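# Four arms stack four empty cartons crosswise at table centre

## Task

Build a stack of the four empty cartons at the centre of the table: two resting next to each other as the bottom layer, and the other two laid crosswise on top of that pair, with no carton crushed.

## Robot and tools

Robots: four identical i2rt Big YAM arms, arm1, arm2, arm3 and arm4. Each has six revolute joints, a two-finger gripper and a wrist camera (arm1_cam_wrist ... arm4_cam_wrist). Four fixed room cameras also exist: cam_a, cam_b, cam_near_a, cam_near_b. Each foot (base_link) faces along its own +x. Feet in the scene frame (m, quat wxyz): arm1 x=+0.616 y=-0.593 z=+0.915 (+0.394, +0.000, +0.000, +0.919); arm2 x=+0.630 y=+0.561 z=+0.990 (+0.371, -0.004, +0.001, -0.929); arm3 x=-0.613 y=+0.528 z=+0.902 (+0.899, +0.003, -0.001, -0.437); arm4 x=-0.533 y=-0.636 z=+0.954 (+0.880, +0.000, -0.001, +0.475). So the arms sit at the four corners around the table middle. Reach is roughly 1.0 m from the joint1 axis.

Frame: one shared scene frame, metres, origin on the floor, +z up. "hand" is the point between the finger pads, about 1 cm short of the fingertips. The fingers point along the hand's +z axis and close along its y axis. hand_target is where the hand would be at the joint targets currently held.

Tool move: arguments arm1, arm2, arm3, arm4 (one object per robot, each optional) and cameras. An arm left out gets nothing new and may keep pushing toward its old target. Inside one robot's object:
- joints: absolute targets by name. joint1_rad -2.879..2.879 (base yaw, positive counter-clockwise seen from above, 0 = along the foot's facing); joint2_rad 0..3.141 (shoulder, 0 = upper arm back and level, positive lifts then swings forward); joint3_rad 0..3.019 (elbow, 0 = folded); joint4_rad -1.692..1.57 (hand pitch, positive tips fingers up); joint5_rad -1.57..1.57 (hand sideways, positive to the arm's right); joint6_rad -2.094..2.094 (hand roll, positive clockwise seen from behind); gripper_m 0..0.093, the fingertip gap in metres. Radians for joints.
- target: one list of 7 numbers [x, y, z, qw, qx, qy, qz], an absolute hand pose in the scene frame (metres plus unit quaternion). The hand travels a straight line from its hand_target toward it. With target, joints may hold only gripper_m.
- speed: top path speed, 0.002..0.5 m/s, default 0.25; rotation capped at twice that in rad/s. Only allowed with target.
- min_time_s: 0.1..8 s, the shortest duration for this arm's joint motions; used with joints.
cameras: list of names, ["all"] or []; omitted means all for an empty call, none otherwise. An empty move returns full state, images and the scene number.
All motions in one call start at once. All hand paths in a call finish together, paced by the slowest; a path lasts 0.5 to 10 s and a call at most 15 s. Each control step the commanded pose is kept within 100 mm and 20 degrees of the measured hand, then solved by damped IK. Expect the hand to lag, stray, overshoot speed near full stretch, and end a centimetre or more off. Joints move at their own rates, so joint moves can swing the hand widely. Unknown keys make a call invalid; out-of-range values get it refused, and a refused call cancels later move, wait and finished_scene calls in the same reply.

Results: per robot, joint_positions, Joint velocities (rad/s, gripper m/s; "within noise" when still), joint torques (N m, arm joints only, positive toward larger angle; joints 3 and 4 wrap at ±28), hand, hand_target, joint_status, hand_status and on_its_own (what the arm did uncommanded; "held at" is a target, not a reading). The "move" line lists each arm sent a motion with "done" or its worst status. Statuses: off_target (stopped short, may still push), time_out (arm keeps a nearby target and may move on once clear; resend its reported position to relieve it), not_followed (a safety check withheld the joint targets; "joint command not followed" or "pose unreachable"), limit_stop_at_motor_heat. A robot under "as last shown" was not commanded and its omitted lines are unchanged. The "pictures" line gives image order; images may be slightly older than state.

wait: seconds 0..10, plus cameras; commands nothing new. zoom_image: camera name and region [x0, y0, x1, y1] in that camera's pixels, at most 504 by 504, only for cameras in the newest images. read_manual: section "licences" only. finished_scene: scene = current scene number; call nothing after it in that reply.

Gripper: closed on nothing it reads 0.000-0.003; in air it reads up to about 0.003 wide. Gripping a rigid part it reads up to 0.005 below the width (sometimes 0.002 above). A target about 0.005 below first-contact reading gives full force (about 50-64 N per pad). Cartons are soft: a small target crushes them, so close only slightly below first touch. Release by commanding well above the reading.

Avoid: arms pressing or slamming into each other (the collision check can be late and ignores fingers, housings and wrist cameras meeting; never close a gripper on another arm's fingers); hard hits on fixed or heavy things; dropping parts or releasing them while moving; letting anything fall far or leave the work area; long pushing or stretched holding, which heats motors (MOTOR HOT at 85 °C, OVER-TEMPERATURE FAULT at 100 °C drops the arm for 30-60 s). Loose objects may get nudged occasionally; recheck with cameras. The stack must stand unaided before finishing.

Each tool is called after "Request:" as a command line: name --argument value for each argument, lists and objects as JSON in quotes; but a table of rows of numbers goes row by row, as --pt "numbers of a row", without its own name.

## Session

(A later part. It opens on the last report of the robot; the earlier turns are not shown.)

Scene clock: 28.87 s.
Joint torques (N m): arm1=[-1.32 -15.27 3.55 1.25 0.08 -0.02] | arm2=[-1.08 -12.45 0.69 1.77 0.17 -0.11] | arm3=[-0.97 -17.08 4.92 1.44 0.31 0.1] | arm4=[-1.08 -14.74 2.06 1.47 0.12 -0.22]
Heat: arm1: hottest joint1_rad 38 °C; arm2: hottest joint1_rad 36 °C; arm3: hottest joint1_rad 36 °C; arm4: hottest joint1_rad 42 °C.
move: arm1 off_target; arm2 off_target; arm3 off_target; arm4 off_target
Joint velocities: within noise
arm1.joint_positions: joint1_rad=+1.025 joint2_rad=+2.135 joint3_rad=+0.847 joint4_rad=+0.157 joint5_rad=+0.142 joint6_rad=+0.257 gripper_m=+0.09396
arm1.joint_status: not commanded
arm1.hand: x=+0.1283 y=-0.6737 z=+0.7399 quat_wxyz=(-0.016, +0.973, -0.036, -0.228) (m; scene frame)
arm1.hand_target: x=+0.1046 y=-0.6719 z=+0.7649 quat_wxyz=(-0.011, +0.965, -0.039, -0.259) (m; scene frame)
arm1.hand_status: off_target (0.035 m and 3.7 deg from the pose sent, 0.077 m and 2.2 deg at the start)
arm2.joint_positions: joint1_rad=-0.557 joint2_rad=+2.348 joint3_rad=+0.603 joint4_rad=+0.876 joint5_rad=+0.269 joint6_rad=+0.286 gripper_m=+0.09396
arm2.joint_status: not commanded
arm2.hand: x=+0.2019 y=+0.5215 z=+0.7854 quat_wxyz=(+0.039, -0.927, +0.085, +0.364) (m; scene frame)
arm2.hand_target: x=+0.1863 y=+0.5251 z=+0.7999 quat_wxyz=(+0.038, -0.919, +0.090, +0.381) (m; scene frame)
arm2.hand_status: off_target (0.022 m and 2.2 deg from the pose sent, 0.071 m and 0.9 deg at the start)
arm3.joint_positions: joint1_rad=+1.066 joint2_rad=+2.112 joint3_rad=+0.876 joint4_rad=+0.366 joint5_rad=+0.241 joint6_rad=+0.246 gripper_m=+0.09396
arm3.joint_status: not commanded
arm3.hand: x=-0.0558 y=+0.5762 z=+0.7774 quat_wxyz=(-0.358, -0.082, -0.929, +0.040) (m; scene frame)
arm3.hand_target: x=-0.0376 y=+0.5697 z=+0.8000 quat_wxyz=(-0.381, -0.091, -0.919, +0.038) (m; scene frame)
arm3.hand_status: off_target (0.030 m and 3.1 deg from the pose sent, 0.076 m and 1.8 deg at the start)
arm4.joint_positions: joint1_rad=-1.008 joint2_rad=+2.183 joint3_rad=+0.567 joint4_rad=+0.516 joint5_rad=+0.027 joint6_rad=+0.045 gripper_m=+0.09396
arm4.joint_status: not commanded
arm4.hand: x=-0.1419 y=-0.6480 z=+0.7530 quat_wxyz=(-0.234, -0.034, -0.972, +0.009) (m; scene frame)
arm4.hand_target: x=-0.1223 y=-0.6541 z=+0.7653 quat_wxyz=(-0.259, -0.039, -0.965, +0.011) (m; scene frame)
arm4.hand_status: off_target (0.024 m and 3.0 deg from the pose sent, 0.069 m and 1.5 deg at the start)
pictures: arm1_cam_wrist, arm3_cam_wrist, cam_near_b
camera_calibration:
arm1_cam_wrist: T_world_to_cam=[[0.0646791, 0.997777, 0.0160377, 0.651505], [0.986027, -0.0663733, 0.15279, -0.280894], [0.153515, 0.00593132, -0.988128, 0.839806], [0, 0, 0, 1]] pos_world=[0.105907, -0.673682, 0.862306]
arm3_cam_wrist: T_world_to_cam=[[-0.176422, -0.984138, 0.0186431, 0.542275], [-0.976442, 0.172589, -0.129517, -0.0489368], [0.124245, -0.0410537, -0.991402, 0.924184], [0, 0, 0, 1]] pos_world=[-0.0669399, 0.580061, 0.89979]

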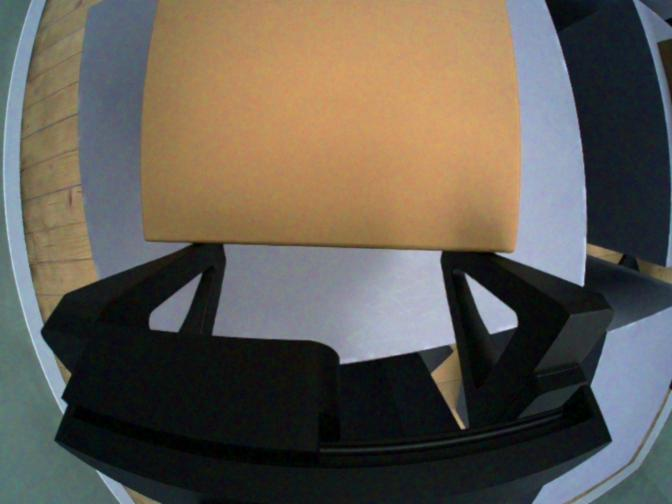

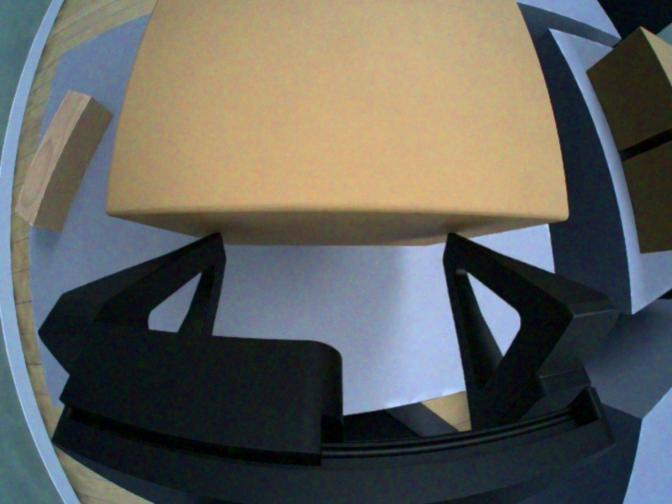

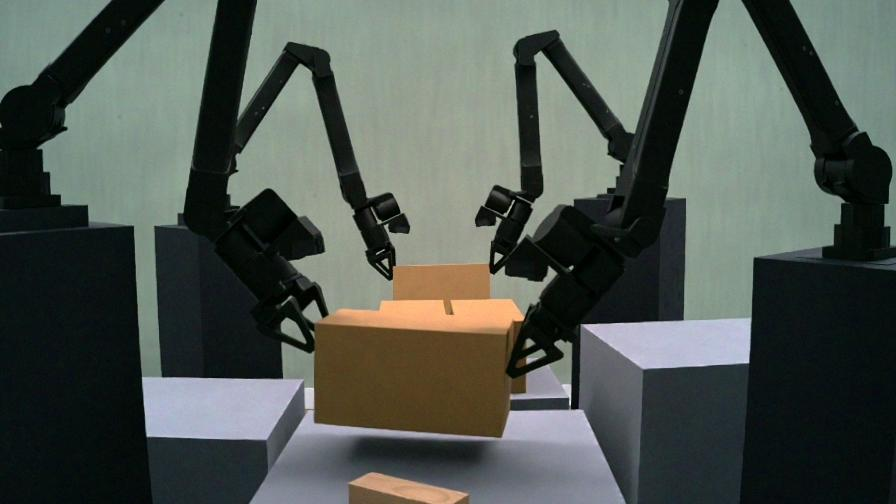

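Request:
move --arm2 '{"target":[0.154,0.319,0.90,-0.018,0.923,-0.044,-0.382],"speed":0.15}' --arm3 '{"target":[-0.072,0.341,0.908,0.382,0.044,0.923,-0.018],"speed":0.15}' --arm1 '{"target":[0.107,-0.504,0.905,-0.005,0.966,-0.0193,-0.259],"speed":0.15}' --arm4 '{"target":[-0.123,-0.496,0.893,0.259,0.0193,0.966,-0.005],"speed":0.15}' --cameras '["arm1_cam_wrist","arm2_cam_wrist","cam_near_b"]'

Scene clock: 34.13 s.
Joint torques (N m): arm1=[-1.08 -11.75 7.65 0.61 -0.13 0.04] | arm2=[2.14 -12.75 6.94 1.18 0.49 0.02] | arm3=[-0.21 -14.27 8.29 1.01 -0.25 0.04] | arm4=[0.91 -11.05 8.01 0.72 0.36 -0.11]
Heat: arm1: hottest joint1_rad 38 °C; arm2: hottest joint1_rad 36 °C; arm3: hottest joint1_rad 36 °C; arm4: hottest joint1_rad 42 °C.
move: arm1 off_target; arm2 off_target; arm3 off_target; arm4 off_target
Joint velocities: within noise
arm1.joint_positions: joint1_rad=+0.623 joint2_rad=+1.734 joint3_rad=+0.815 joint4_rad=-0.180 joint5_rad=-0.075 joint6_rad=-0.131 gripper_m=+0.09396
arm1.joint_status: not commanded
arm1.hand: x=+0.1273 y=-0.5132 z=+0.8840 quat_wxyz=(-0.001, +0.971, -0.019, -0.237) (m; scene frame)
arm1.hand_target: x=+0.1079 y=-0.5040 z=+0.9055 quat_wxyz=(-0.005, +0.966, -0.019, -0.259) (m; scene frame)
arm1.hand_status: off_target (0.031 m and 2.7 deg from the pose sent, 0.238 m and 4.3 deg at the start)
arm2.joint_positions: joint1_rad=-0.140 joint2_rad=+2.033 joint3_rad=+0.804 joint4_rad=+0.259 joint5_rad=+0.476 joint6_rad=+0.548 gripper_m=+0.09396
arm2.joint_status: not commanded
arm2.hand: x=+0.1679 y=+0.3314 z=+0.8846 quat_wxyz=(+0.029, -0.929, +0.037, +0.368) (m; scene frame)
arm2.hand_target: x=+0.1545 y=+0.3193 z=+0.9002 quat_wxyz=(+0.018, -0.923, +0.044, +0.382) (m; scene frame)
arm2.hand_status: off_target (0.024 m and 2.3 deg from the pose sent, 0.238 m and 5.7 deg at the start)
arm3.joint_positions: joint1_rad=+0.518 joint2_rad=+1.799 joint3_rad=+0.834 joint4_rad=+0.112 joint5_rad=-0.203 joint6_rad=-0.210 gripper_m=+0.09396
arm3.joint_status: not commanded
arm3.hand: x=-0.0890 y=+0.3519 z=+0.8883 quat_wxyz=(-0.363, -0.047, -0.930, +0.010) (m; scene frame)
arm3.hand_target: x=-0.0728 y=+0.3413 z=+0.9085 quat_wxyz=(-0.382, -0.044, -0.923, +0.018) (m; scene frame)
arm3.hand_status: off_target (0.028 m and 2.5 deg from the pose sent, 0.270 m and 5.7 deg at the start)
arm4.joint_positions: joint1_rad=-0.582 joint2_rad=+1.718 joint3_rad=+0.591 joint4_rad=+0.009 joint5_rad=+0.222 joint6_rad=+0.397 gripper_m=+0.09396
arm4.joint_status: not commanded
arm4.hand: x=-0.1361 y=-0.5069 z=+0.8852 quat_wxyz=(-0.248, -0.019, -0.968, +0.011) (m; scene frame)
arm4.hand_target: x=-0.1234 y=-0.4961 z=+0.8933 quat_wxyz=(-0.259, -0.019, -0.966, +0.005) (m; scene frame)
arm4.hand_status: off_target (0.019 m and 1.5 deg from the pose sent, 0.208 m and 3.4 deg at the start)
pictures: arm1_cam_wrist, arm2_cam_wrist, cam_near_b
camera_calibration:
arm1_cam_wrist: T_world_to_cam=[[0.0237179, 0.9997, -0.00606369, 0.514933], [0.990448, -0.0226734, 0.13601, -0.254521], [0.135831, -0.00923163, -0.990689, 0.978244], [0, 0, 0, 1]] pos_world=[0.107, -0.511519, 1.00687]
arm2_cam_wrist: T_world_to_cam=[[0.0882572, 0.99577, 0.0255551, -0.366917], [0.986163, -0.0837339, -0.143077, -0.00624771], [-0.140332, 0.0378291, -0.989382, 1.01138], [0, 0, 0, 1]] pos_world=[0.180473, 0.326582, 1.00912]

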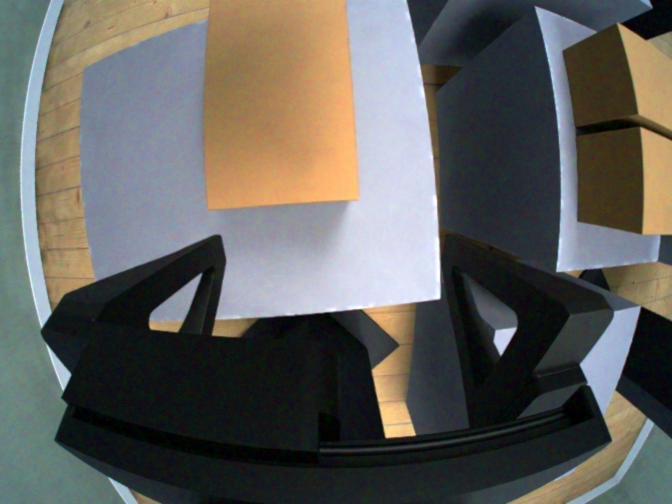

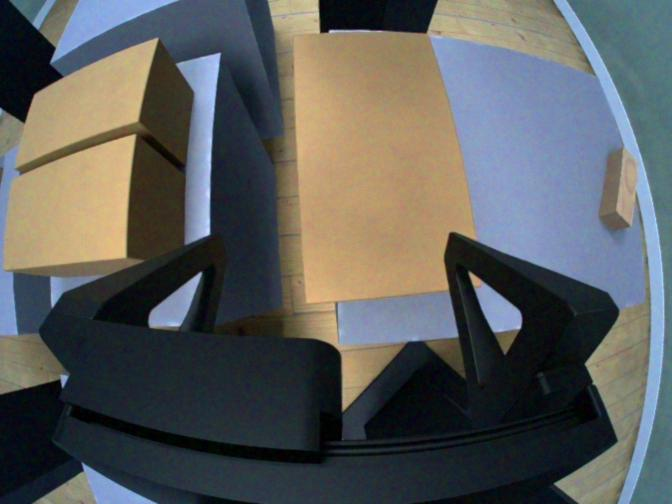

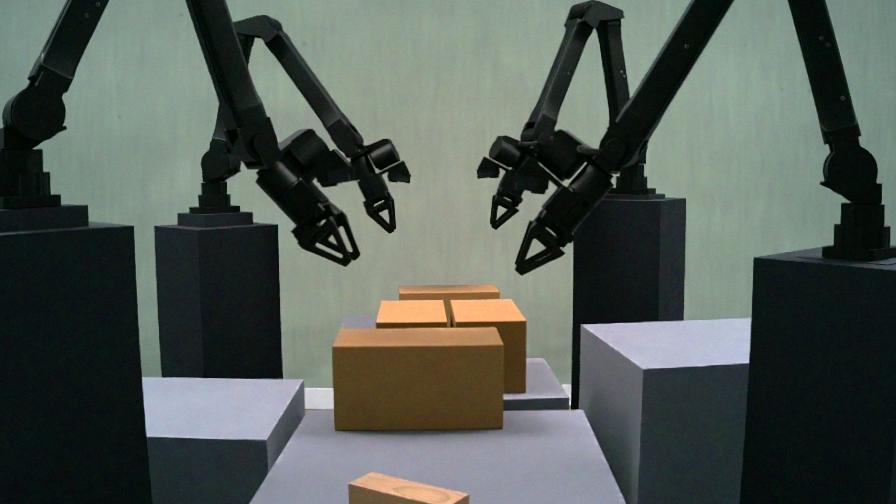

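Request:
move --arm2 '{"target":[0.235,0.379,0.82,-0.003,0.924,-0.008,-0.383],"speed":0.25}' --arm3 '{"target":[-0.105,0.384,0.82,0.383,0.008,0.924,-0.003],"speed":0.25}' --arm1 '{"target":[0.15,-0.556,0.80,0.0036,0.966,0.0135,-0.259],"speed":0.25}' --arm4 '{"target":[-0.19,-0.565,0.80,0.259,-0.0135,0.966,0.0036],"speed":0.25}'

Request:
move --arm2 '{"target":[0.232,0.379,0.725,-0.003,0.924,-0.008,-0.383],"speed":0.2}' --arm3 '{"target":[-0.105,0.384,0.725,0.383,0.008,0.924,-0.003],"speed":0.2}' --arm1 '{"target":[0.15,-0.556,0.69,0.0036,0.966,0.0135,-0.259],"speed":0.2}' --arm4 '{"target":[-0.19,-0.565,0.69,0.259,-0.0135,0.966,0.0036],"speed":0.2}' --cameras '["arm1_cam_wrist","arm2_cam_wrist","arm3_cam_wrist","arm4_cam_wrist","cam_near_b"]'

Scene clock: 40.00 s.
Joint torques (N m): arm1=[0.91 -9.11 3.14 1.7 0.11 0.16] | arm2=[0.5 -9.52 0.66 2.61 0.12 -0.05] | arm3=[1.2 -13.04 4.18 1.95 -0.24 0.05] | arm4=[-0.91 -8.47 0.61 1.42 0.11 -0.28]
Heat: arm1: hottest joint1_rad 38 °C; arm2: hottest joint1_rad 36 °C; arm3: hottest joint1_rad 36 °C; arm4: hottest joint1_rad 42 °C.
move: arm1 done; arm2 done; arm3 done; arm4 off_target
Joint velocities: within noise
arm1.joint_positions: joint1_rad=+0.695 joint2_rad=+1.915 joint3_rad=+0.692 joint4_rad=+0.169 joint5_rad=-0.067 joint6_rad=-0.120 gripper_m=+0.09396
arm1.joint_status: not commanded
arm1.hand: x=+0.1515 y=-0.5507 z=+0.8047 quat_wxyz=(+0.003, +0.966, +0.011, -0.257) (m; scene frame)
arm1.hand_target: x=+0.1502 y=-0.5560 z=+0.8001 quat_wxyz=(+0.004, +0.966, +0.013, -0.259) (m; scene frame)
arm1.hand_status: done (0.007 m and 0.4 deg from the pose sent, 0.097 m and 4.6 deg at the start)
arm2.joint_positions: joint1_rad=-0.150 joint2_rad=+2.212 joint3_rad=+0.591 joint4_rad=+0.722 joint5_rad=+0.422 joint6_rad=+0.476 gripper_m=+0.09396
arm2.joint_status: not commanded
arm2.hand: x=+0.2361 y=+0.3746 z=+0.8230 quat_wxyz=(+0.002, -0.924, +0.007, +0.382) (m; scene frame)
arm2.hand_target: x=+0.2351 y=+0.3790 z=+0.8201 quat_wxyz=(+0.003, -0.924, +0.008, +0.383) (m; scene frame)
arm2.hand_status: done (0.005 m and 0.2 deg from the pose sent, 0.105 m and 4.8 deg at the start)
arm3.joint_positions: joint1_rad=+0.543 joint2_rad=+1.964 joint3_rad=+0.734 joint4_rad=+0.393 joint5_rad=-0.228 joint6_rad=-0.236 gripper_m=+0.09396
arm3.joint_status: not commanded
arm3.hand: x=-0.1121 y=+0.3801 z=+0.8164 quat_wxyz=(-0.374, -0.018, -0.927, +0.002) (m; scene frame)
arm3.hand_target: x=-0.1052 y=+0.3841 z=+0.8200 quat_wxyz=(-0.383, -0.008, -0.924, +0.003) (m; scene frame)
arm3.hand_status: done (0.009 m and 1.6 deg from the pose sent, 0.077 m and 5.2 deg at the start)
arm4.joint_positions: joint1_rad=-0.708 joint2_rad=+1.995 joint3_rad=+0.404 joint4_rad=+0.545 joint5_rad=+0.122 joint6_rad=+0.216 gripper_m=+0.09396
arm4.joint_status: not commanded
arm4.hand: x=-0.1849 y=-0.5579 z=+0.8065 quat_wxyz=(-0.266, +0.016, -0.964, -0.008) (m; scene frame)
arm4.hand_target: x=-0.1902 y=-0.5648 z=+0.8003 quat_wxyz=(-0.259, +0.013, -0.966, -0.004) (m; scene frame)
arm4.hand_status: off_target (0.011 m and 1.0 deg from the pose sent, 0.116 m and 4.3 deg at the start)
pictures: none

Scene clock: 41.40 s.
Joint torques (N m): arm1=[1.03 -10.29 1.96 1.7 0.1 0.16] | arm2=[-1.03 -10.52 -0.24 2.56 0.14 -0.1] | arm3=[1.08 -14.04 2.92 1.95 -0.26 0.06] | arm4=[-1.14 -10.64 -1.36 1.47 0.11 -0.27]
Heat: arm1: hottest joint1_rad 38 °C; arm2: hottest joint1_rad 36 °C; arm3: hottest joint1_rad 36 °C; arm4: hottest joint1_rad 42 °C.
move: arm1 done; arm2 done; arm3 off_target; arm4 done
Joint velocities: within noise
arm1.joint_positions: joint1_rad=+0.695 joint2_rad=+2.270 joint3_rad=+0.761 joint4_rad=+0.445 joint5_rad=-0.067 joint6_rad=-0.120 gripper_m=+0.09396
arm1.joint_status: not commanded
arm1.hand: x=+0.1562 y=-0.5513 z=+0.6938 quat_wxyz=(+0.003, +0.967, +0.011, -0.253) (m; scene frame)
arm1.hand_target: x=+0.1503 y=-0.5560 z=+0.6901 quat_wxyz=(+0.004, +0.966, +0.013, -0.259) (m; scene frame)
arm1.hand_status: done (0.009 m and 0.8 deg from the pose sent, 0.115 m and 0.3 deg at the start)
arm2.joint_positions: joint1_rad=-0.153 joint2_rad=+2.541 joint3_rad=+0.736 joint4_rad=+0.900 joint5_rad=+0.420 joint6_rad=+0.473 gripper_m=+0.09396
arm2.joint_status: not commanded
arm2.hand: x=+0.2355 y=+0.3762 z=+0.7270 quat_wxyz=(+0.004, -0.926, +0.006, +0.379) (m; scene frame)
arm2.hand_target: x=+0.2321 y=+0.3790 z=+0.7251 quat_wxyz=(+0.003, -0.924, +0.008, +0.383) (m; scene frame)
arm2.hand_status: done (0.005 m and 0.6 deg from the pose sent, 0.098 m and 0.2 deg at the start)
arm3.joint_positions: joint1_rad=+0.543 joint2_rad=+2.257 joint3_rad=+0.791 joint4_rad=+0.624 joint5_rad=-0.228 joint6_rad=-0.238 gripper_m=+0.09396
arm3.joint_status: not commanded
arm3.hand: x=-0.1161 y=+0.3822 z=+0.7216 quat_wxyz=(-0.371, -0.018, -0.928, +0.001) (m; scene frame)
arm3.hand_target: x=-0.1053 y=+0.3841 z=+0.7252 quat_wxyz=(-0.383, -0.008, -0.924, +0.003) (m; scene frame)
arm3.hand_status: off_target (0.012 m and 1.9 deg from the pose sent, 0.092 m and 1.6 deg at the start)
arm4.joint_positions: joint1_rad=-0.709 joint2_rad=+2.463 joint3_rad=+0.542 joint4_rad=+0.858 joint5_rad=+0.122 joint6_rad=+0.215 gripper_m=+0.09396
arm4.joint_status: not commanded
arm4.hand: x=-0.1913 y=-0.5600 z=+0.6952 quat_wxyz=(-0.259, +0.017, -0.966, -0.005) (m; scene frame)
arm4.hand_target: x=-0.1901 y=-0.5649 z=+0.6901 quat_wxyz=(-0.259, +0.014, -0.966, -0.004) (m; scene frame)
arm4.hand_status: done (0.007 m and 0.4 deg from the pose sent, 0.117 m and 1.0 deg at the start)
pictures: arm1_cam_wrist, arm2_cam_wrist, arm3_cam_wrist, arm4_cam_wrist, cam_near_b
camera_calibration:
arm1_cam_wrist: T_world_to_cam=[[-0.0355814, 0.999367, 0.000521469, 0.555703], [0.994028, 0.0353374, 0.103247, -0.20393], [0.103164, 0.00419204, -0.994656, 0.800726], [0, 0, 0, 1]] pos_world=[0.139879, -0.551502, 0.817212]
arm2_cam_wrist: T_world_to_cam=[[0.0132786, 0.999909, 0.00217035, -0.380241], [0.986327, -0.0127416, -0.164304, -0.103018], [-0.164262, 0.0043224, -0.986407, 0.879386], [0, 0, 0, 1]] pos_world=[0.251108, 0.375093, 0.851332]
arm3_cam_wrist: T_world_to_cam=[[-0.029494, -0.999535, -0.00769586, 0.38368], [-0.987848, 0.0303228, -0.152438, -0.011868], [0.1526, 0.00310634, -0.988283, 0.852503], [0, 0, 0, 1]] pos_world=[-0.1305, 0.381213, 0.843658]
arm4_cam_wrist: T_world_to_cam=[[0.0458595, -0.998948, 0.000698944, -0.554034], [-0.994466, -0.0455875, 0.0946488, -0.277966], [-0.0945174, -0.00503562, -0.99551, 0.793784], [0, 0, 0, 1]] pos_world=[-0.175994, -0.562126, 0.816916]

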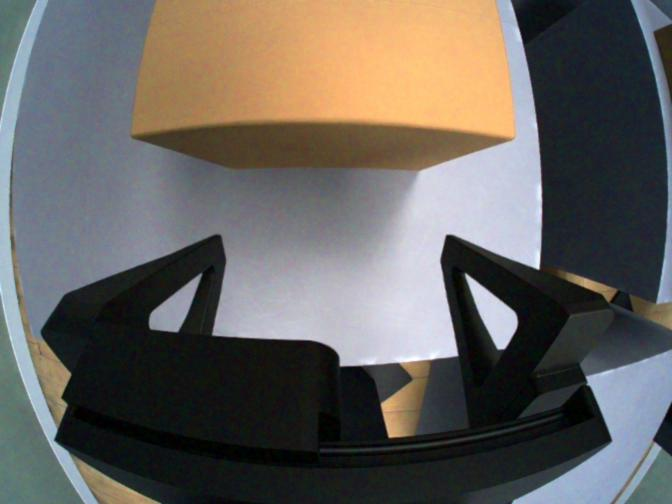

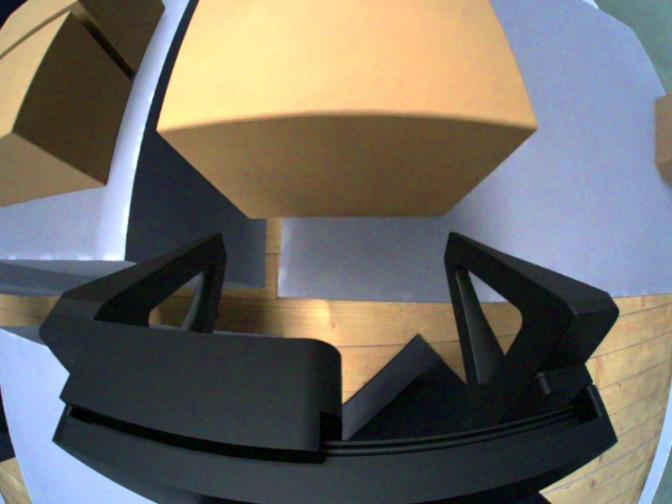

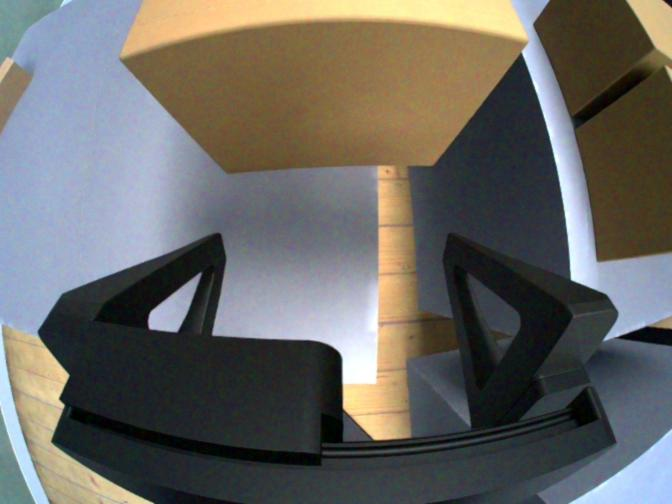

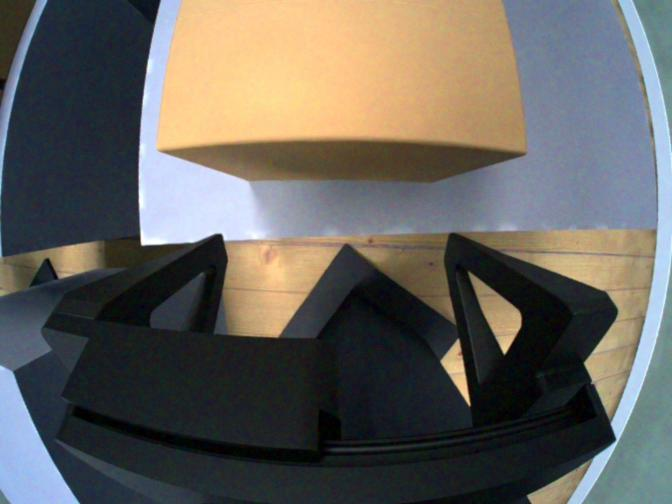

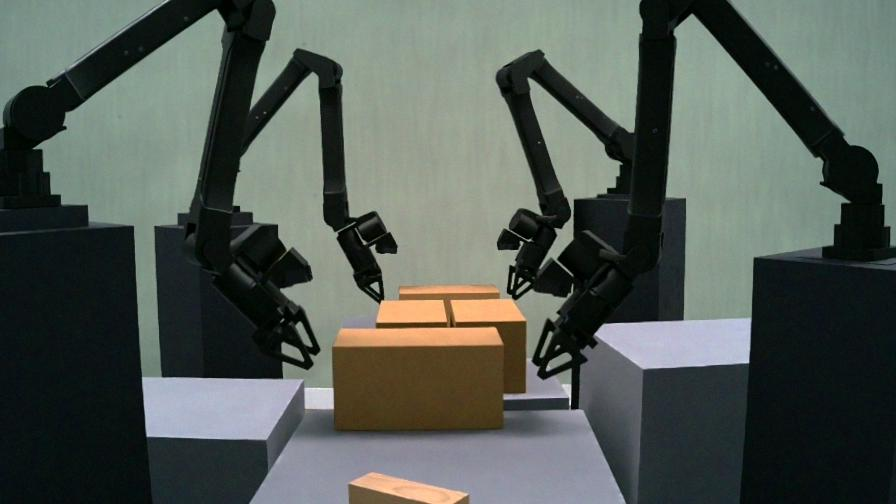

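Request:
move --arm2 '{"target":[0.163,0.382,0.725,-0.003,0.924,-0.008,-0.383],"speed":0.08}' --arm3 '{"target":[-0.028,0.386,0.728,0.383,0.008,0.924,-0.003],"speed":0.08}' --arm1 '{"target":[0.072,-0.559,0.692,0.0036,0.966,0.0135,-0.259],"speed":0.08}' --arm4 '{"target":[-0.112,-0.564,0.69,0.259,-0.0135,0.966,0.0036],"speed":0.08}'

Request:
move --arm2 '{"target":[0.163,0.380,0.905,0,0.924,0,-0.383],"speed":0.12}' --arm3 '{"target":[-0.028,0.385,0.913,0.383,0,0.924,0],"speed":0.12}' --arm1 '{"target":[0.072,-0.559,0.90,0,0.966,0,-0.259],"speed":0.12}' --arm4 '{"target":[-0.112,-0.564,0.888,0.259,0,0.966,0],"speed":0.12}' --cameras '["arm1_cam_wrist","arm2_cam_wrist","cam_near_b"]'

Scene clock: 44.47 s.
Joint torques (N m): arm1=[1.67 -12.1 6.32 1.4 0.05 0.22] | arm2=[-1.61 -12.81 4.03 1.77 0.2 -0.21] | arm3=[2.08 -15.56 6.94 1.4 0.08 0.35] | arm4=[-1.32 -15.15 3.37 1.42 0.21 -0.35]
Heat: arm1: hottest joint1_rad 38 °C; arm2: hottest joint1_rad 36 °C; arm3: hottest joint1_rad 36 °C; arm4: hottest joint1_rad 42 °C.
move: arm1 off_target; arm2 off_target; arm3 off_target; arm4 off_target
Joint velocities: within noise
arm1.joint_positions: joint1_rad=+0.712 joint2_rad=+2.300 joint3_rad=+0.918 joint4_rad=+0.265 joint5_rad=-0.055 joint6_rad=-0.106 gripper_m=+0.09396
arm1.joint_status: not commanded
arm1.hand: x=+0.1125 y=-0.5528 z=+0.6844 quat_wxyz=(+0.004, +0.974, +0.010, -0.226) (m; scene frame)
arm1.hand_target: x=+0.0742 y=-0.5596 z=+0.6944 quat_wxyz=(+0.004, +0.966, +0.014, -0.259) (m; scene frame)
arm1.hand_status: off_target (0.042 m and 3.9 deg from the pose sent, 0.084 m and 0.8 deg at the start)
arm2.joint_positions: joint1_rad=-0.244 joint2_rad=+2.541 joint3_rad=+0.830 joint4_rad=+0.796 joint5_rad=+0.349 joint6_rad=+0.397 gripper_m=+0.09396
arm2.joint_status: not commanded
arm2.hand: x=+0.1944 y=+0.3845 z=+0.7156 quat_wxyz=(+0.007, -0.933, +0.001, +0.361) (m; scene frame)
arm2.hand_target: x=+0.1639 y=+0.3827 z=+0.7264 quat_wxyz=(+0.004, -0.924, +0.008, +0.383) (m; scene frame)
arm2.hand_status: off_target (0.033 m and 2.9 deg from the pose sent, 0.073 m and 0.6 deg at the start)
arm3.joint_positions: joint1_rad=+0.590 joint2_rad=+2.289 joint3_rad=+0.944 joint4_rad=+0.474 joint5_rad=-0.196 joint6_rad=-0.221 gripper_m=+0.09396
arm3.joint_status: not commanded
arm3.hand: x=-0.0645 y=+0.3852 z=+0.7146 quat_wxyz=(-0.355, -0.011, -0.935, +0.000) (m; scene frame)
arm3.hand_target: x=-0.0300 y=+0.3870 z=+0.7299 quat_wxyz=(-0.383, -0.008, -0.924, +0.002) (m; scene frame)
arm3.hand_status: off_target (0.039 m and 3.4 deg from the pose sent, 0.088 m and 1.8 deg at the start)
arm4.joint_positions: joint1_rad=-0.762 joint2_rad=+2.438 joint3_rad=+0.669 joint4_rad=+0.626 joint5_rad=+0.092 joint6_rad=+0.173 gripper_m=+0.09396
arm4.joint_status: not commanded
arm4.hand: x=-0.1568 y=-0.5654 z=+0.6783 quat_wxyz=(-0.217, +0.017, -0.976, +0.001) (m; scene frame)
arm4.hand_target: x=-0.1135 y=-0.5646 z=+0.6921 quat_wxyz=(-0.259, +0.013, -0.966, -0.003) (m; scene frame)
arm4.hand_status: off_target (0.046 m and 5.0 deg from the pose sent, 0.080 m and 0.4 deg at the start)
pictures: none

Scene clock: 46.90 s.
Joint torques (N m): arm1=[1.14 -13.92 8.4 1.91 0.24 0.31] | arm2=[-0.5 -12.92 5.82 2.1 0.29 -0.27] | arm3=[1.26 -17.08 9.37 2.03 -0.32 0.37] | arm4=[-0.62 -13.16 8.43 2.25 0.68 -0.13]
Heat: arm1: hottest joint1_rad 38 °C; arm2: hottest joint1_rad 36 °C; arm3: hottest joint1_rad 36 °C; arm4: hottest joint1_rad 42 °C.
move: arm1 off_target; arm2 off_target; arm3 off_target; arm4 off_target
Joint velocities: within noise
arm1.joint_positions: joint1_rad=+0.723 joint2_rad=+1.813 joint3_rad=+0.875 joint4_rad=-0.229 joint5_rad=-0.045 joint6_rad=-0.086 gripper_m=+0.09396
arm1.joint_status: not commanded
arm1.hand: x=+0.1152 y=-0.5564 z=+0.8611 quat_wxyz=(+0.005, +0.979, +0.004, -0.202) (m; scene frame)
arm1.hand_target: x=+0.0749 y=-0.5595 z=+0.9019 quat_wxyz=(+0.001, +0.966, +0.000, -0.259) (m; scene frame)
arm1.hand_status: off_target (0.058 m and 6.8 deg from the pose sent, 0.219 m and 4.1 deg at the start)
arm2.joint_positions: joint1_rad=-0.252 joint2_rad=+1.993 joint3_rad=+0.657 joint4_rad=+0.409 joint5_rad=+0.336 joint6_rad=+0.383 gripper_m=+0.09396
arm2.joint_status: not commanded
arm2.hand: x=+0.1890 y=+0.3830 z=+0.8800 quat_wxyz=(+0.008, -0.935, -0.005, +0.354) (m; scene frame)
arm2.hand_target: x=+0.1639 y=+0.3805 z=+0.9052 quat_wxyz=(+0.001, -0.924, +0.000, +0.383) (m; scene frame)
arm2.hand_status: off_target (0.036 m and 3.8 deg from the pose sent, 0.192 m and 2.9 deg at the start)
arm3.joint_positions: joint1_rad=+0.595 joint2_rad=+1.865 joint3_rad=+0.902 joint4_rad=+0.038 joint5_rad=-0.203 joint6_rad=-0.240 gripper_m=+0.09396
arm3.joint_status: not commanded
arm3.hand: x=-0.0672 y=+0.3897 z=+0.8674 quat_wxyz=(-0.331, -0.002, -0.943, -0.009) (m; scene frame)
arm3.hand_target: x=-0.0312 y=+0.3859 z=+0.9145 quat_wxyz=(-0.383, +0.000, -0.924, -0.001) (m; scene frame)
arm3.hand_status: off_target (0.060 m and 6.4 deg from the pose sent, 0.202 m and 3.6 deg at the start)
arm4.joint_positions: joint1_rad=-0.764 joint2_rad=+1.745 joint3_rad=+0.529 joint4_rad=+0.037 joint5_rad=+0.095 joint6_rad=+0.182 gripper_m=+0.09396
arm4.joint_status: not commanded
arm4.hand: x=-0.1571 y=-0.5672 z=+0.8591 quat_wxyz=(-0.200, +0.012, -0.980, +0.005) (m; scene frame)
arm4.hand_target: x=-0.1143 y=-0.5644 z=+0.8896 quat_wxyz=(-0.259, +0.000, -0.966, +0.000) (m; scene frame)
arm4.hand_status: off_target (0.054 m and 7.1 deg from the pose sent, 0.214 m and 5.3 deg at the start)
pictures: arm1_cam_wrist, arm2_cam_wrist, cam_near_b
camera_calibration:
arm1_cam_wrist: T_world_to_cam=[[-0.0229415, 0.999705, -0.00791753, 0.565318], [0.978224, 0.0240812, 0.206148, -0.273353], [0.206278, -0.00301577, -0.978489, 0.941539], [0, 0, 0, 1]] pos_world=[0.0861507, -0.555729, 0.982112]
arm2_cam_wrist: T_world_to_cam=[[-0.00554184, 0.999831, 0.017533, -0.396656], [0.993797, 0.0074541, -0.110955, -0.0880411], [-0.111067, 0.0168093, -0.993671, 1.01407], [0, 0, 0, 1]] pos_world=[0.197926, 0.380199, 1.00484]

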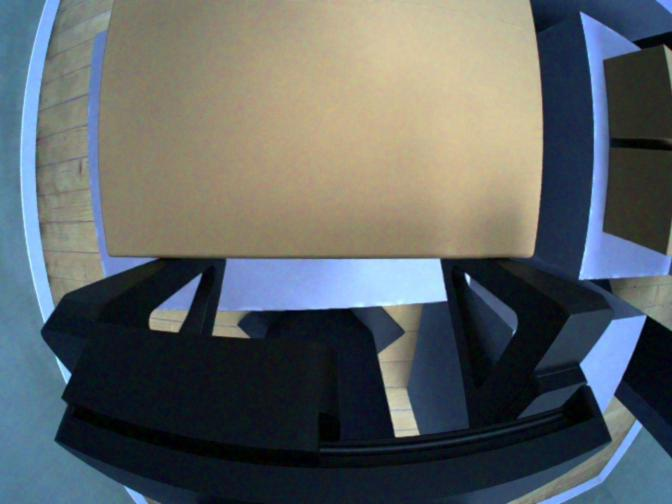

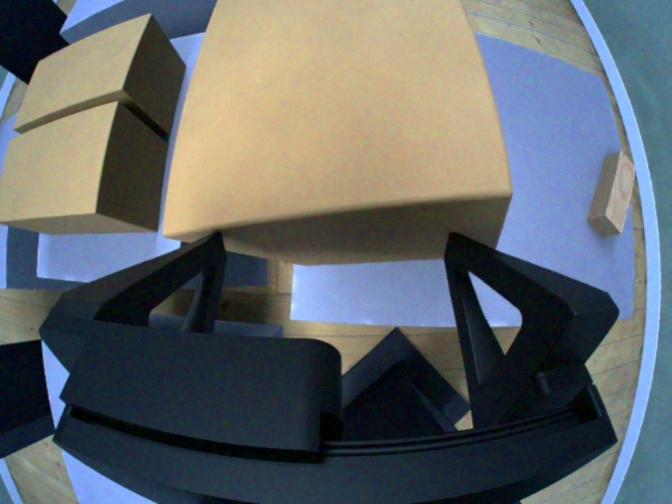

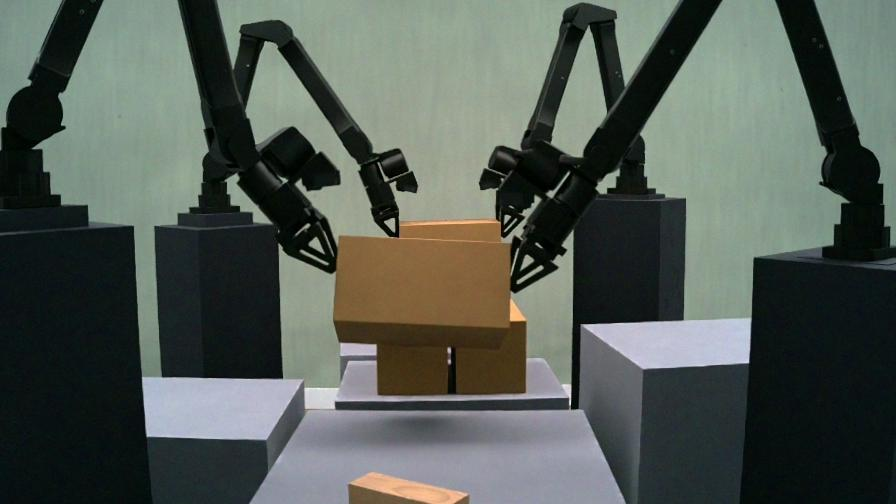

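Request:
move --arm2 '{"target":[0.098,0.078,0.915,0,0.924,0,-0.383],"speed":0.12}' --arm3 '{"target":[-0.095,0.078,0.93,0.383,0,0.924,0],"speed":0.12}' --cameras '["arm1_cam_wrist","arm2_cam_wrist","cam_near_b","cam_near_a","cam_b"]'

Scene clock: 51.00 s.
Joint torques (N m): arm1=[1.14 -13.98 8.4 1.91 0.24 0.31] | arm2=[-1.55 -16.15 13.34 1.32 0.94 -0.15] | arm3=[1.61 -17.73 12.3 1.22 -1.1 0.32] | arm4=[-0.62 -13.33 8.43 2.28 0.67 -0.12]
Heat: arm1: hottest joint1_rad 38 °C; arm2: hottest joint1_rad 36 °C; arm3: hottest joint1_rad 36 °C; arm4: hottest joint1_rad 42 °C.
move: arm2 off_target; arm3 off_target
Joint velocities: within noise
arm1, arm4: as last shown
arm2.joint_positions: joint1_rad=+0.135 joint2_rad=+2.262 joint3_rad=+1.427 joint4_rad=-0.229 joint5_rad=+0.553 joint6_rad=+0.709 gripper_m=+0.09396
arm2.joint_status: not commanded
arm2.hand: x=+0.1315 y=+0.0888 z=+0.8966 quat_wxyz=(+0.010, -0.932, -0.018, +0.361) (m; scene frame)
arm2.hand_target: x=+0.0997 y=+0.0801 z=+0.9165 quat_wxyz=(+0.000, -0.924, +0.000, +0.383) (m; scene frame)
arm2.hand_status: off_target (0.040 m and 3.5 deg from the pose sent, 0.320 m and 3.8 deg at the start)
arm3.joint_positions: joint1_rad=+0.041 joint2_rad=+2.019 joint3_rad=+1.303 joint4_rad=-0.357 joint5_rad=-0.541 joint6_rad=-0.694 gripper_m=+0.09396
arm3.joint_status: not commanded
arm3.hand: x=-0.1286 y=+0.0975 z=+0.8971 quat_wxyz=(-0.352, -0.014, -0.936, -0.019) (m; scene frame)
arm3.hand_target: x=-0.0978 y=+0.0807 z=+0.9317 quat_wxyz=(-0.383, +0.000, -0.924, +0.000) (m; scene frame)
arm3.hand_status: off_target (0.051 m and 4.7 deg from the pose sent, 0.319 m and 6.4 deg at the start)
pictures: arm1_cam_wrist, arm2_cam_wrist, cam_b, cam_near_a, cam_near_b
camera_calibration:
arm1_cam_wrist: T_world_to_cam=[[-0.0225843, 0.999712, -0.00814621, 0.565416], [0.978233, 0.0237789, 0.206143, -0.273519], [0.206277, -0.00331329, -0.978488, 0.941373], [0, 0, 0, 1]] pos_world=[0.0861507, -0.55563, 0.982112]
arm2_cam_wrist: T_world_to_cam=[[-0.0275366, 0.99918, 0.0296989, -0.111141], [0.9914, 0.0311006, -0.12712, -0.0142146], [-0.127939, 0.0259431, -0.991443, 1.02863], [0, 0, 0, 1]] pos_world=[0.142635, 0.0848063, 1.02133]

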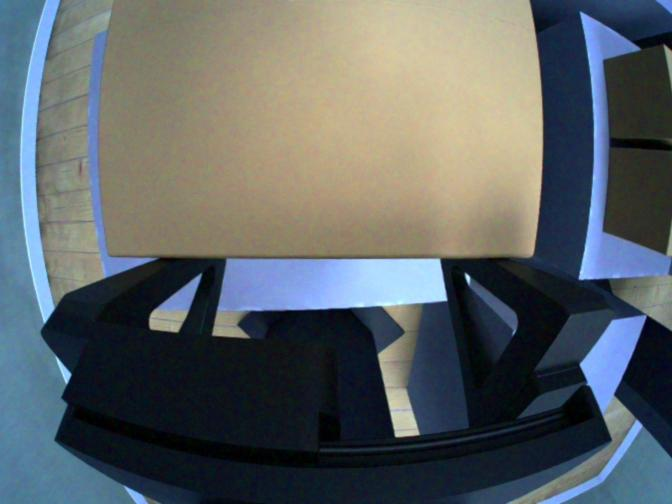

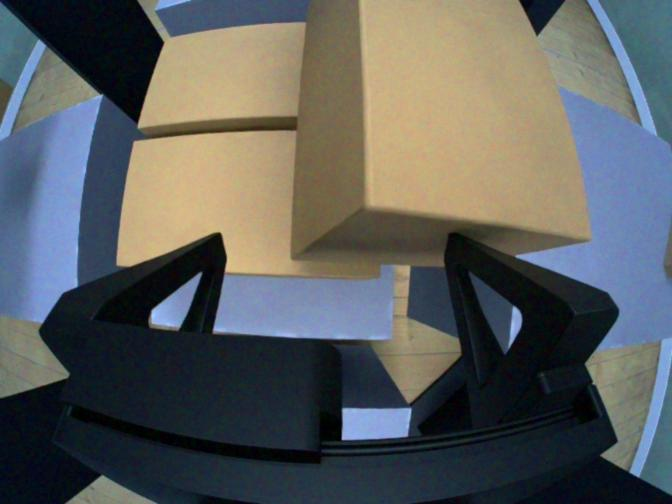

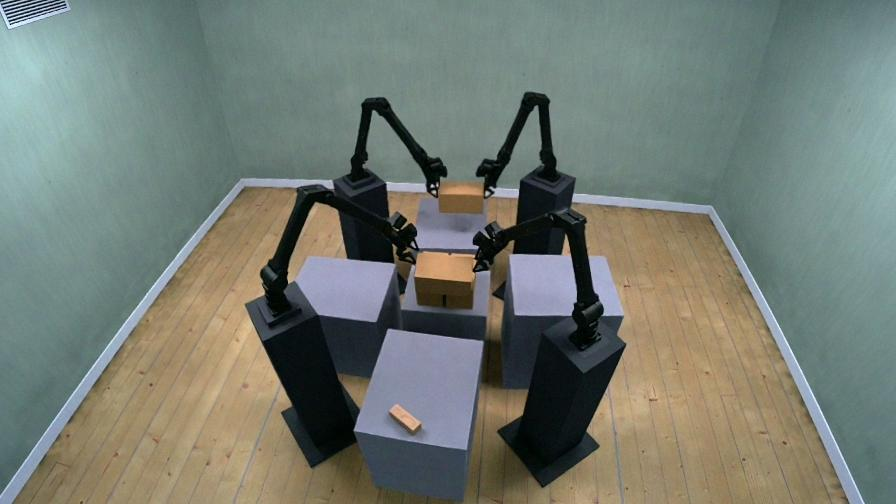

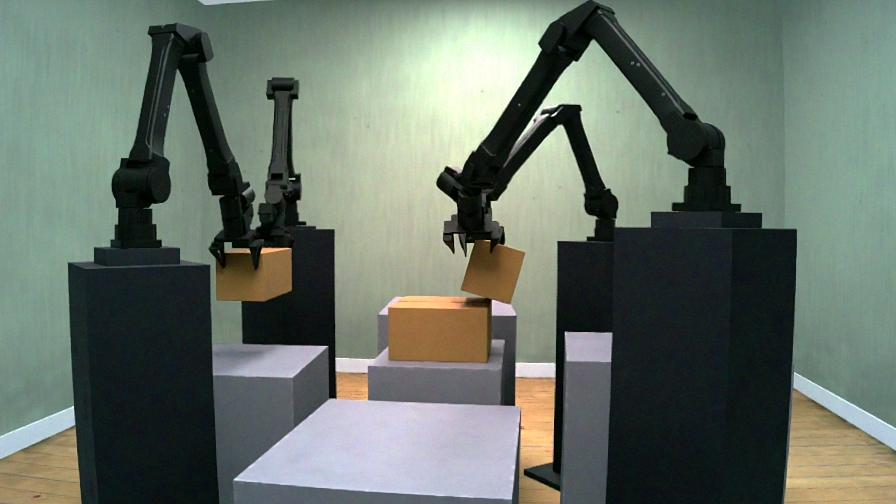

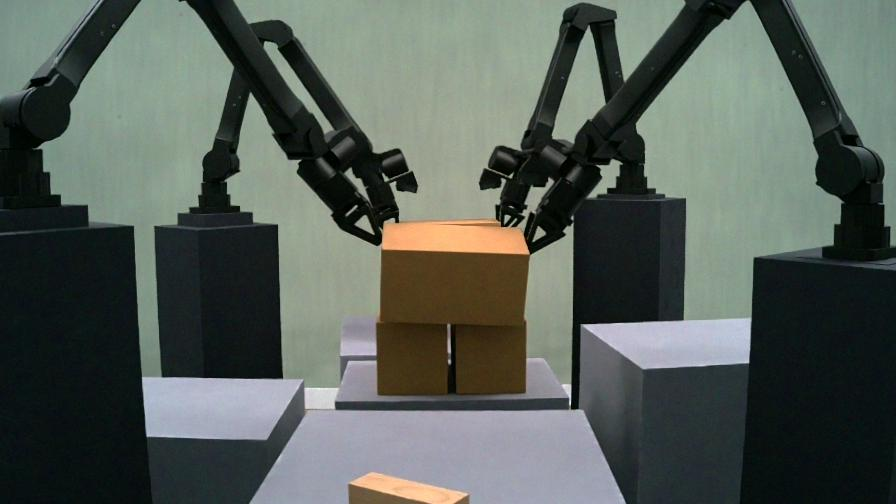

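Request:
move --arm2 '{"target":[0.090,0.078,0.965,0,0.924,0,-0.383],"speed":0.07}' --arm3 '{"target":[-0.088,0.073,0.98,0.383,0,0.924,0],"speed":0.07}'

Request:
move --arm2 '{"target":[0.090,0.020,0.965,0,0.924,0,-0.383],"speed":0.06}' --arm3 '{"target":[-0.088,0.015,0.98,0.383,0,0.924,0],"speed":0.06}' --cameras '["arm2_cam_wrist","cam_near_b","cam_near_a"]'

Scene clock: 53.63 s.
Joint torques (N m): arm1=[1.03 -14.04 8.38 1.88 0.24 0.31] | arm2=[-2.96 -20.37 13.9 1.43 0.75 -0.24] | arm3=[1.85 -18.9 12.93 1.28 -0.93 0.33] | arm4=[-0.97 -13.27 8.43 2.21 0.68 -0.13]
Heat: arm1: hottest joint3_rad 38 °C; arm2: hottest joint1_rad 36 °C; arm3: hottest joint3_rad 37 °C; arm4: hottest joint1_rad 42 °C.
move: arm2 off_target; arm3 off_target
Joint velocities: within noise
arm1, arm4: as last shown
arm2.joint_positions: joint1_rad=+0.135 joint2_rad=+2.233 joint3_rad=+1.432 joint4_rad=-0.321 joint5_rad=+0.554 joint6_rad=+0.709 gripper_m=+0.09396
arm2.joint_status: not commanded
arm2.hand: x=+0.1373 y=+0.0962 z=+0.9080 quat_wxyz=(+0.031, -0.938, -0.025, +0.344) (m; scene frame)
arm2.hand_target: x=+0.0936 y=+0.0824 z=+0.9673 quat_wxyz=(+0.001, -0.923, +0.000, +0.384) (m; scene frame)
arm2.hand_status: off_target (0.076 m and 6.6 deg from the pose sent, 0.081 m and 3.5 deg at the start)
arm3.joint_positions: joint1_rad=+0.041 joint2_rad=+1.985 joint3_rad=+1.364 joint4_rad=-0.475 joint5_rad=-0.544 joint6_rad=-0.695 gripper_m=+0.09396
arm3.joint_status: not commanded
arm3.hand: x=-0.1237 y=+0.0922 z=+0.9309 quat_wxyz=(-0.346, -0.017, -0.938, -0.028) (m; scene frame)
arm3.hand_target: x=-0.0915 y=+0.0766 z=+0.9817 quat_wxyz=(-0.383, +0.000, -0.924, +0.000) (m; scene frame)
arm3.hand_status: off_target (0.064 m and 5.9 deg from the pose sent, 0.095 m and 4.7 deg at the start)
pictures: none

Scene clock: 55.43 s.
Joint torques (N m): arm1=[1.08 -14.04 8.39 1.91 0.24 0.31] | arm2=[-2.49 -18.02 15.04 1.66 1.17 -0.16] | arm3=[1.32 -19.9 14.05 1.58 -1.48 0.38] | arm4=[-0.56 -13.27 8.46 2.3 0.68 -0.12]
Heat: arm1: hottest joint3_rad 38 °C; arm2: hottest joint1_rad 36 °C; arm3: hottest joint3_rad 38 °C; arm4: hottest joint1_rad 42 °C.
move: arm2 off_target; arm3 off_target
Joint velocities: within noise
arm1, arm4: as last shown
arm2.joint_positions: joint1_rad=+0.193 joint2_rad=+2.277 joint3_rad=+1.633 joint4_rad=-0.449 joint5_rad=+0.573 joint6_rad=+0.761 gripper_m=+0.09396
arm2.joint_status: not commanded
arm2.hand: x=+0.1315 y=+0.0246 z=+0.9443 quat_wxyz=(+0.008, -0.933, -0.022, +0.360) (m; scene frame)
arm2.hand_target: x=+0.0924 y=+0.0232 z=+0.9664 quat_wxyz=(+0.000, -0.924, +0.000, +0.383) (m; scene frame)
arm2.hand_status: off_target (0.047 m and 3.9 deg from the pose sent, 0.106 m and 6.6 deg at the start)
arm3.joint_positions: joint1_rad=-0.021 joint2_rad=+2.075 joint3_rad=+1.531 joint4_rad=-0.585 joint5_rad=-0.565 joint6_rad=-0.761 gripper_m=+0.09396
arm3.joint_status: not commanded
arm3.hand: x=-0.1273 y=+0.0357 z=+0.9330 quat_wxyz=(-0.344, -0.017, -0.938, -0.026) (m; scene frame)
arm3.hand_target: x=-0.0919 y=+0.0198 z=+0.9820 quat_wxyz=(-0.383, +0.001, -0.924, -0.001) (m; scene frame)
arm3.hand_status: off_target (0.065 m and 5.9 deg from the pose sent, 0.098 m and 5.8 deg at the start)
pictures: arm2_cam_wrist, cam_near_a, cam_near_b
camera_calibration:
arm2_cam_wrist: T_world_to_cam=[[-0.0380565, 0.998851, 0.029127, -0.046513], [0.991496, 0.0413741, -0.123383, -0.00989315], [-0.124446, 0.0241838, -0.991932, 1.07759], [0, 0, 0, 1]] pos_world=[0.14214, 0.0208087, 1.06903]

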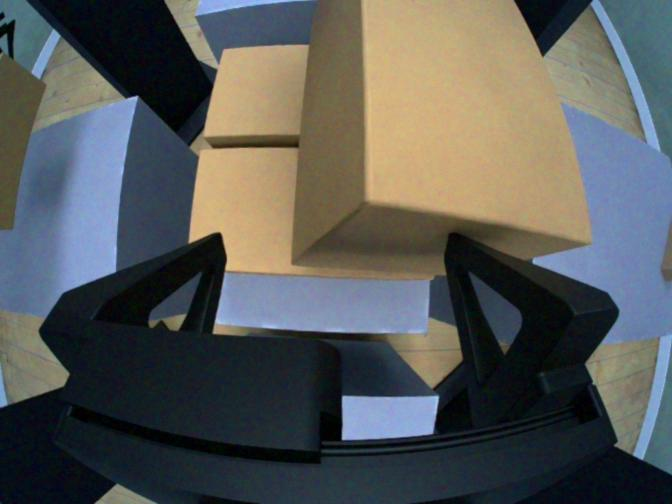

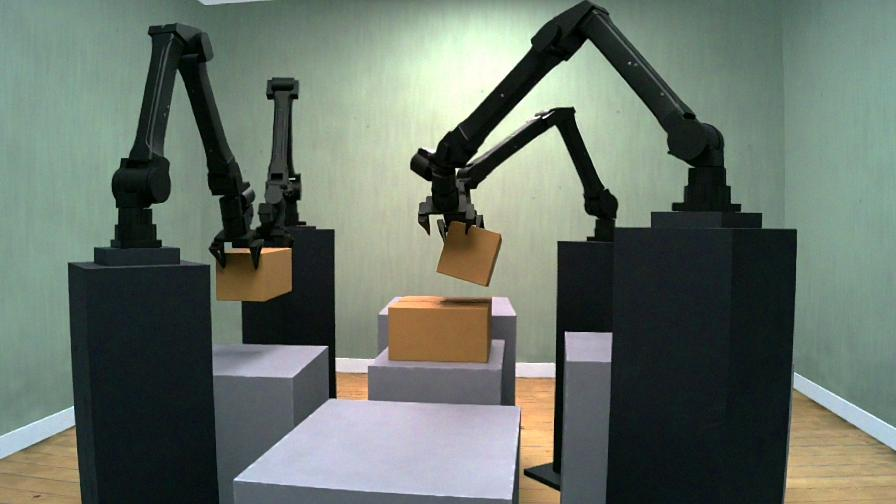

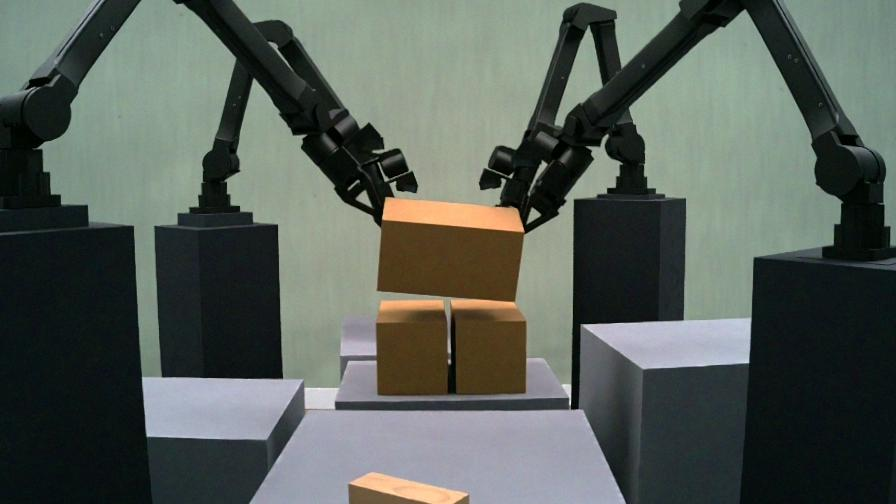

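Request:
move --arm2 '{"target":[0.092,0.018,0.875,0,0.924,0,-0.383],"speed":0.06}' --arm3 '{"target":[-0.091,0.015,0.905,0.383,0,0.924,0],"speed":0.06}' --cameras '["arm2_cam_wrist","cam_near_b","cam_near_a"]'

Scene clock: 58.33 s.
Joint torques (N m): arm1=[1.14 -14.04 8.39 1.89 0.25 0.31] | arm2=[-2.78 -16.97 14.11 3.22 0.76 -0.21] | arm3=[2.73 -19.31 10.51 2.54 -1.11 0.38] | arm4=[-0.85 -13.22 8.44 2.24 0.68 -0.1]
Heat: arm1: hottest joint3_rad 38 °C; arm2: hottest joint2_rad 37 °C; arm3: hottest joint3_rad 38 °C; arm4: hottest joint1_rad 42 °C.
move: arm2 off_target; arm3 off_target
Joint velocities: within noise
arm1, arm4: as last shown
arm2.joint_positions: joint1_rad=+0.198 joint2_rad=+2.411 joint3_rad=+1.644 joint4_rad=-0.353 joint5_rad=+0.586 joint6_rad=+0.769 gripper_m=+0.09396
arm2.joint_status: not commanded
arm2.hand: x=+0.1352 y=+0.0283 z=+0.8655 quat_wxyz=(+0.020, -0.934, -0.023, +0.357) (m; scene frame)
arm2.hand_target: x=+0.0947 y=+0.0218 z=+0.8774 quat_wxyz=(+0.001, -0.924, +0.000, +0.383) (m; scene frame)
arm2.hand_status: off_target (0.045 m and 4.7 deg from the pose sent, 0.080 m and 3.9 deg at the start)
arm3.joint_positions: joint1_rad=-0.033 joint2_rad=+2.164 joint3_rad=+1.531 joint4_rad=-0.468 joint5_rad=-0.574 joint6_rad=-0.764 gripper_m=+0.09396
arm3.joint_status: not commanded
arm3.hand: x=-0.1246 y=+0.0215 z=+0.8852 quat_wxyz=(-0.355, -0.016, -0.934, -0.016) (m; scene frame)
arm3.hand_target: x=-0.0927 y=+0.0172 z=+0.9063 quat_wxyz=(-0.383, +0.000, -0.924, -0.001) (m; scene frame)
arm3.hand_status: off_target (0.040 m and 4.3 deg from the pose sent, 0.050 m and 5.9 deg at the start)
pictures: arm2_cam_wrist, cam_near_a, cam_near_b
camera_calibration:
arm2_cam_wrist: T_world_to_cam=[[-0.031003, 0.998157, 0.0521759, -0.0686321], [0.99244, 0.0369433, -0.117039, -0.0289527], [-0.118751, 0.0481529, -0.991756, 0.998154], [0, 0, 0, 1]] pos_world=[0.145138, 0.0215111, 0.990117]

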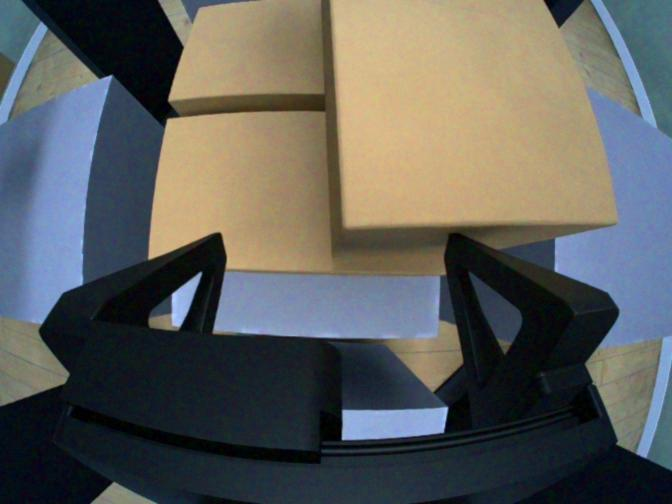

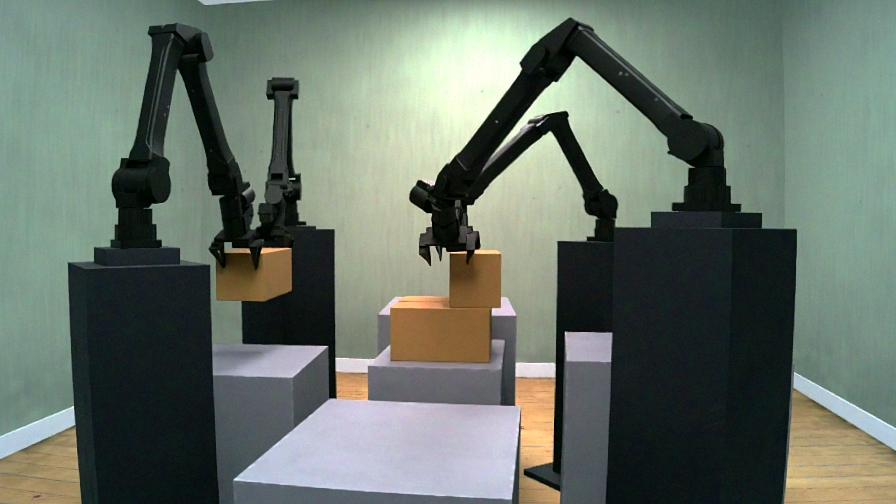

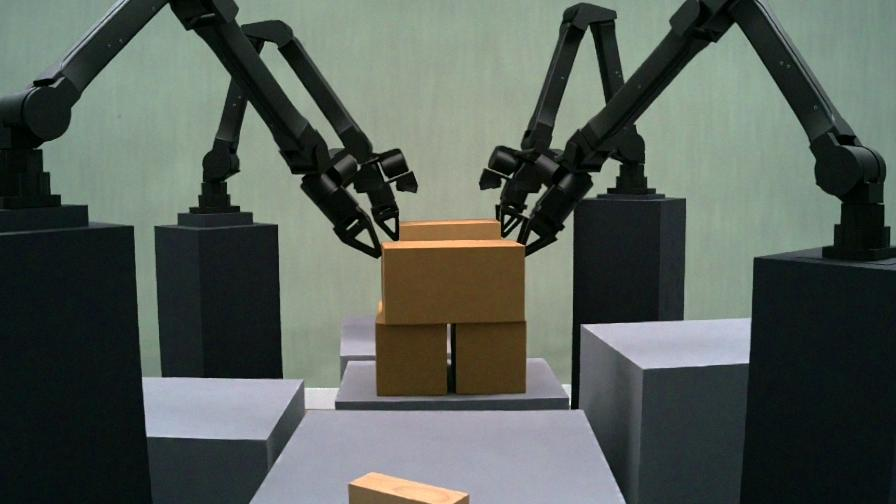

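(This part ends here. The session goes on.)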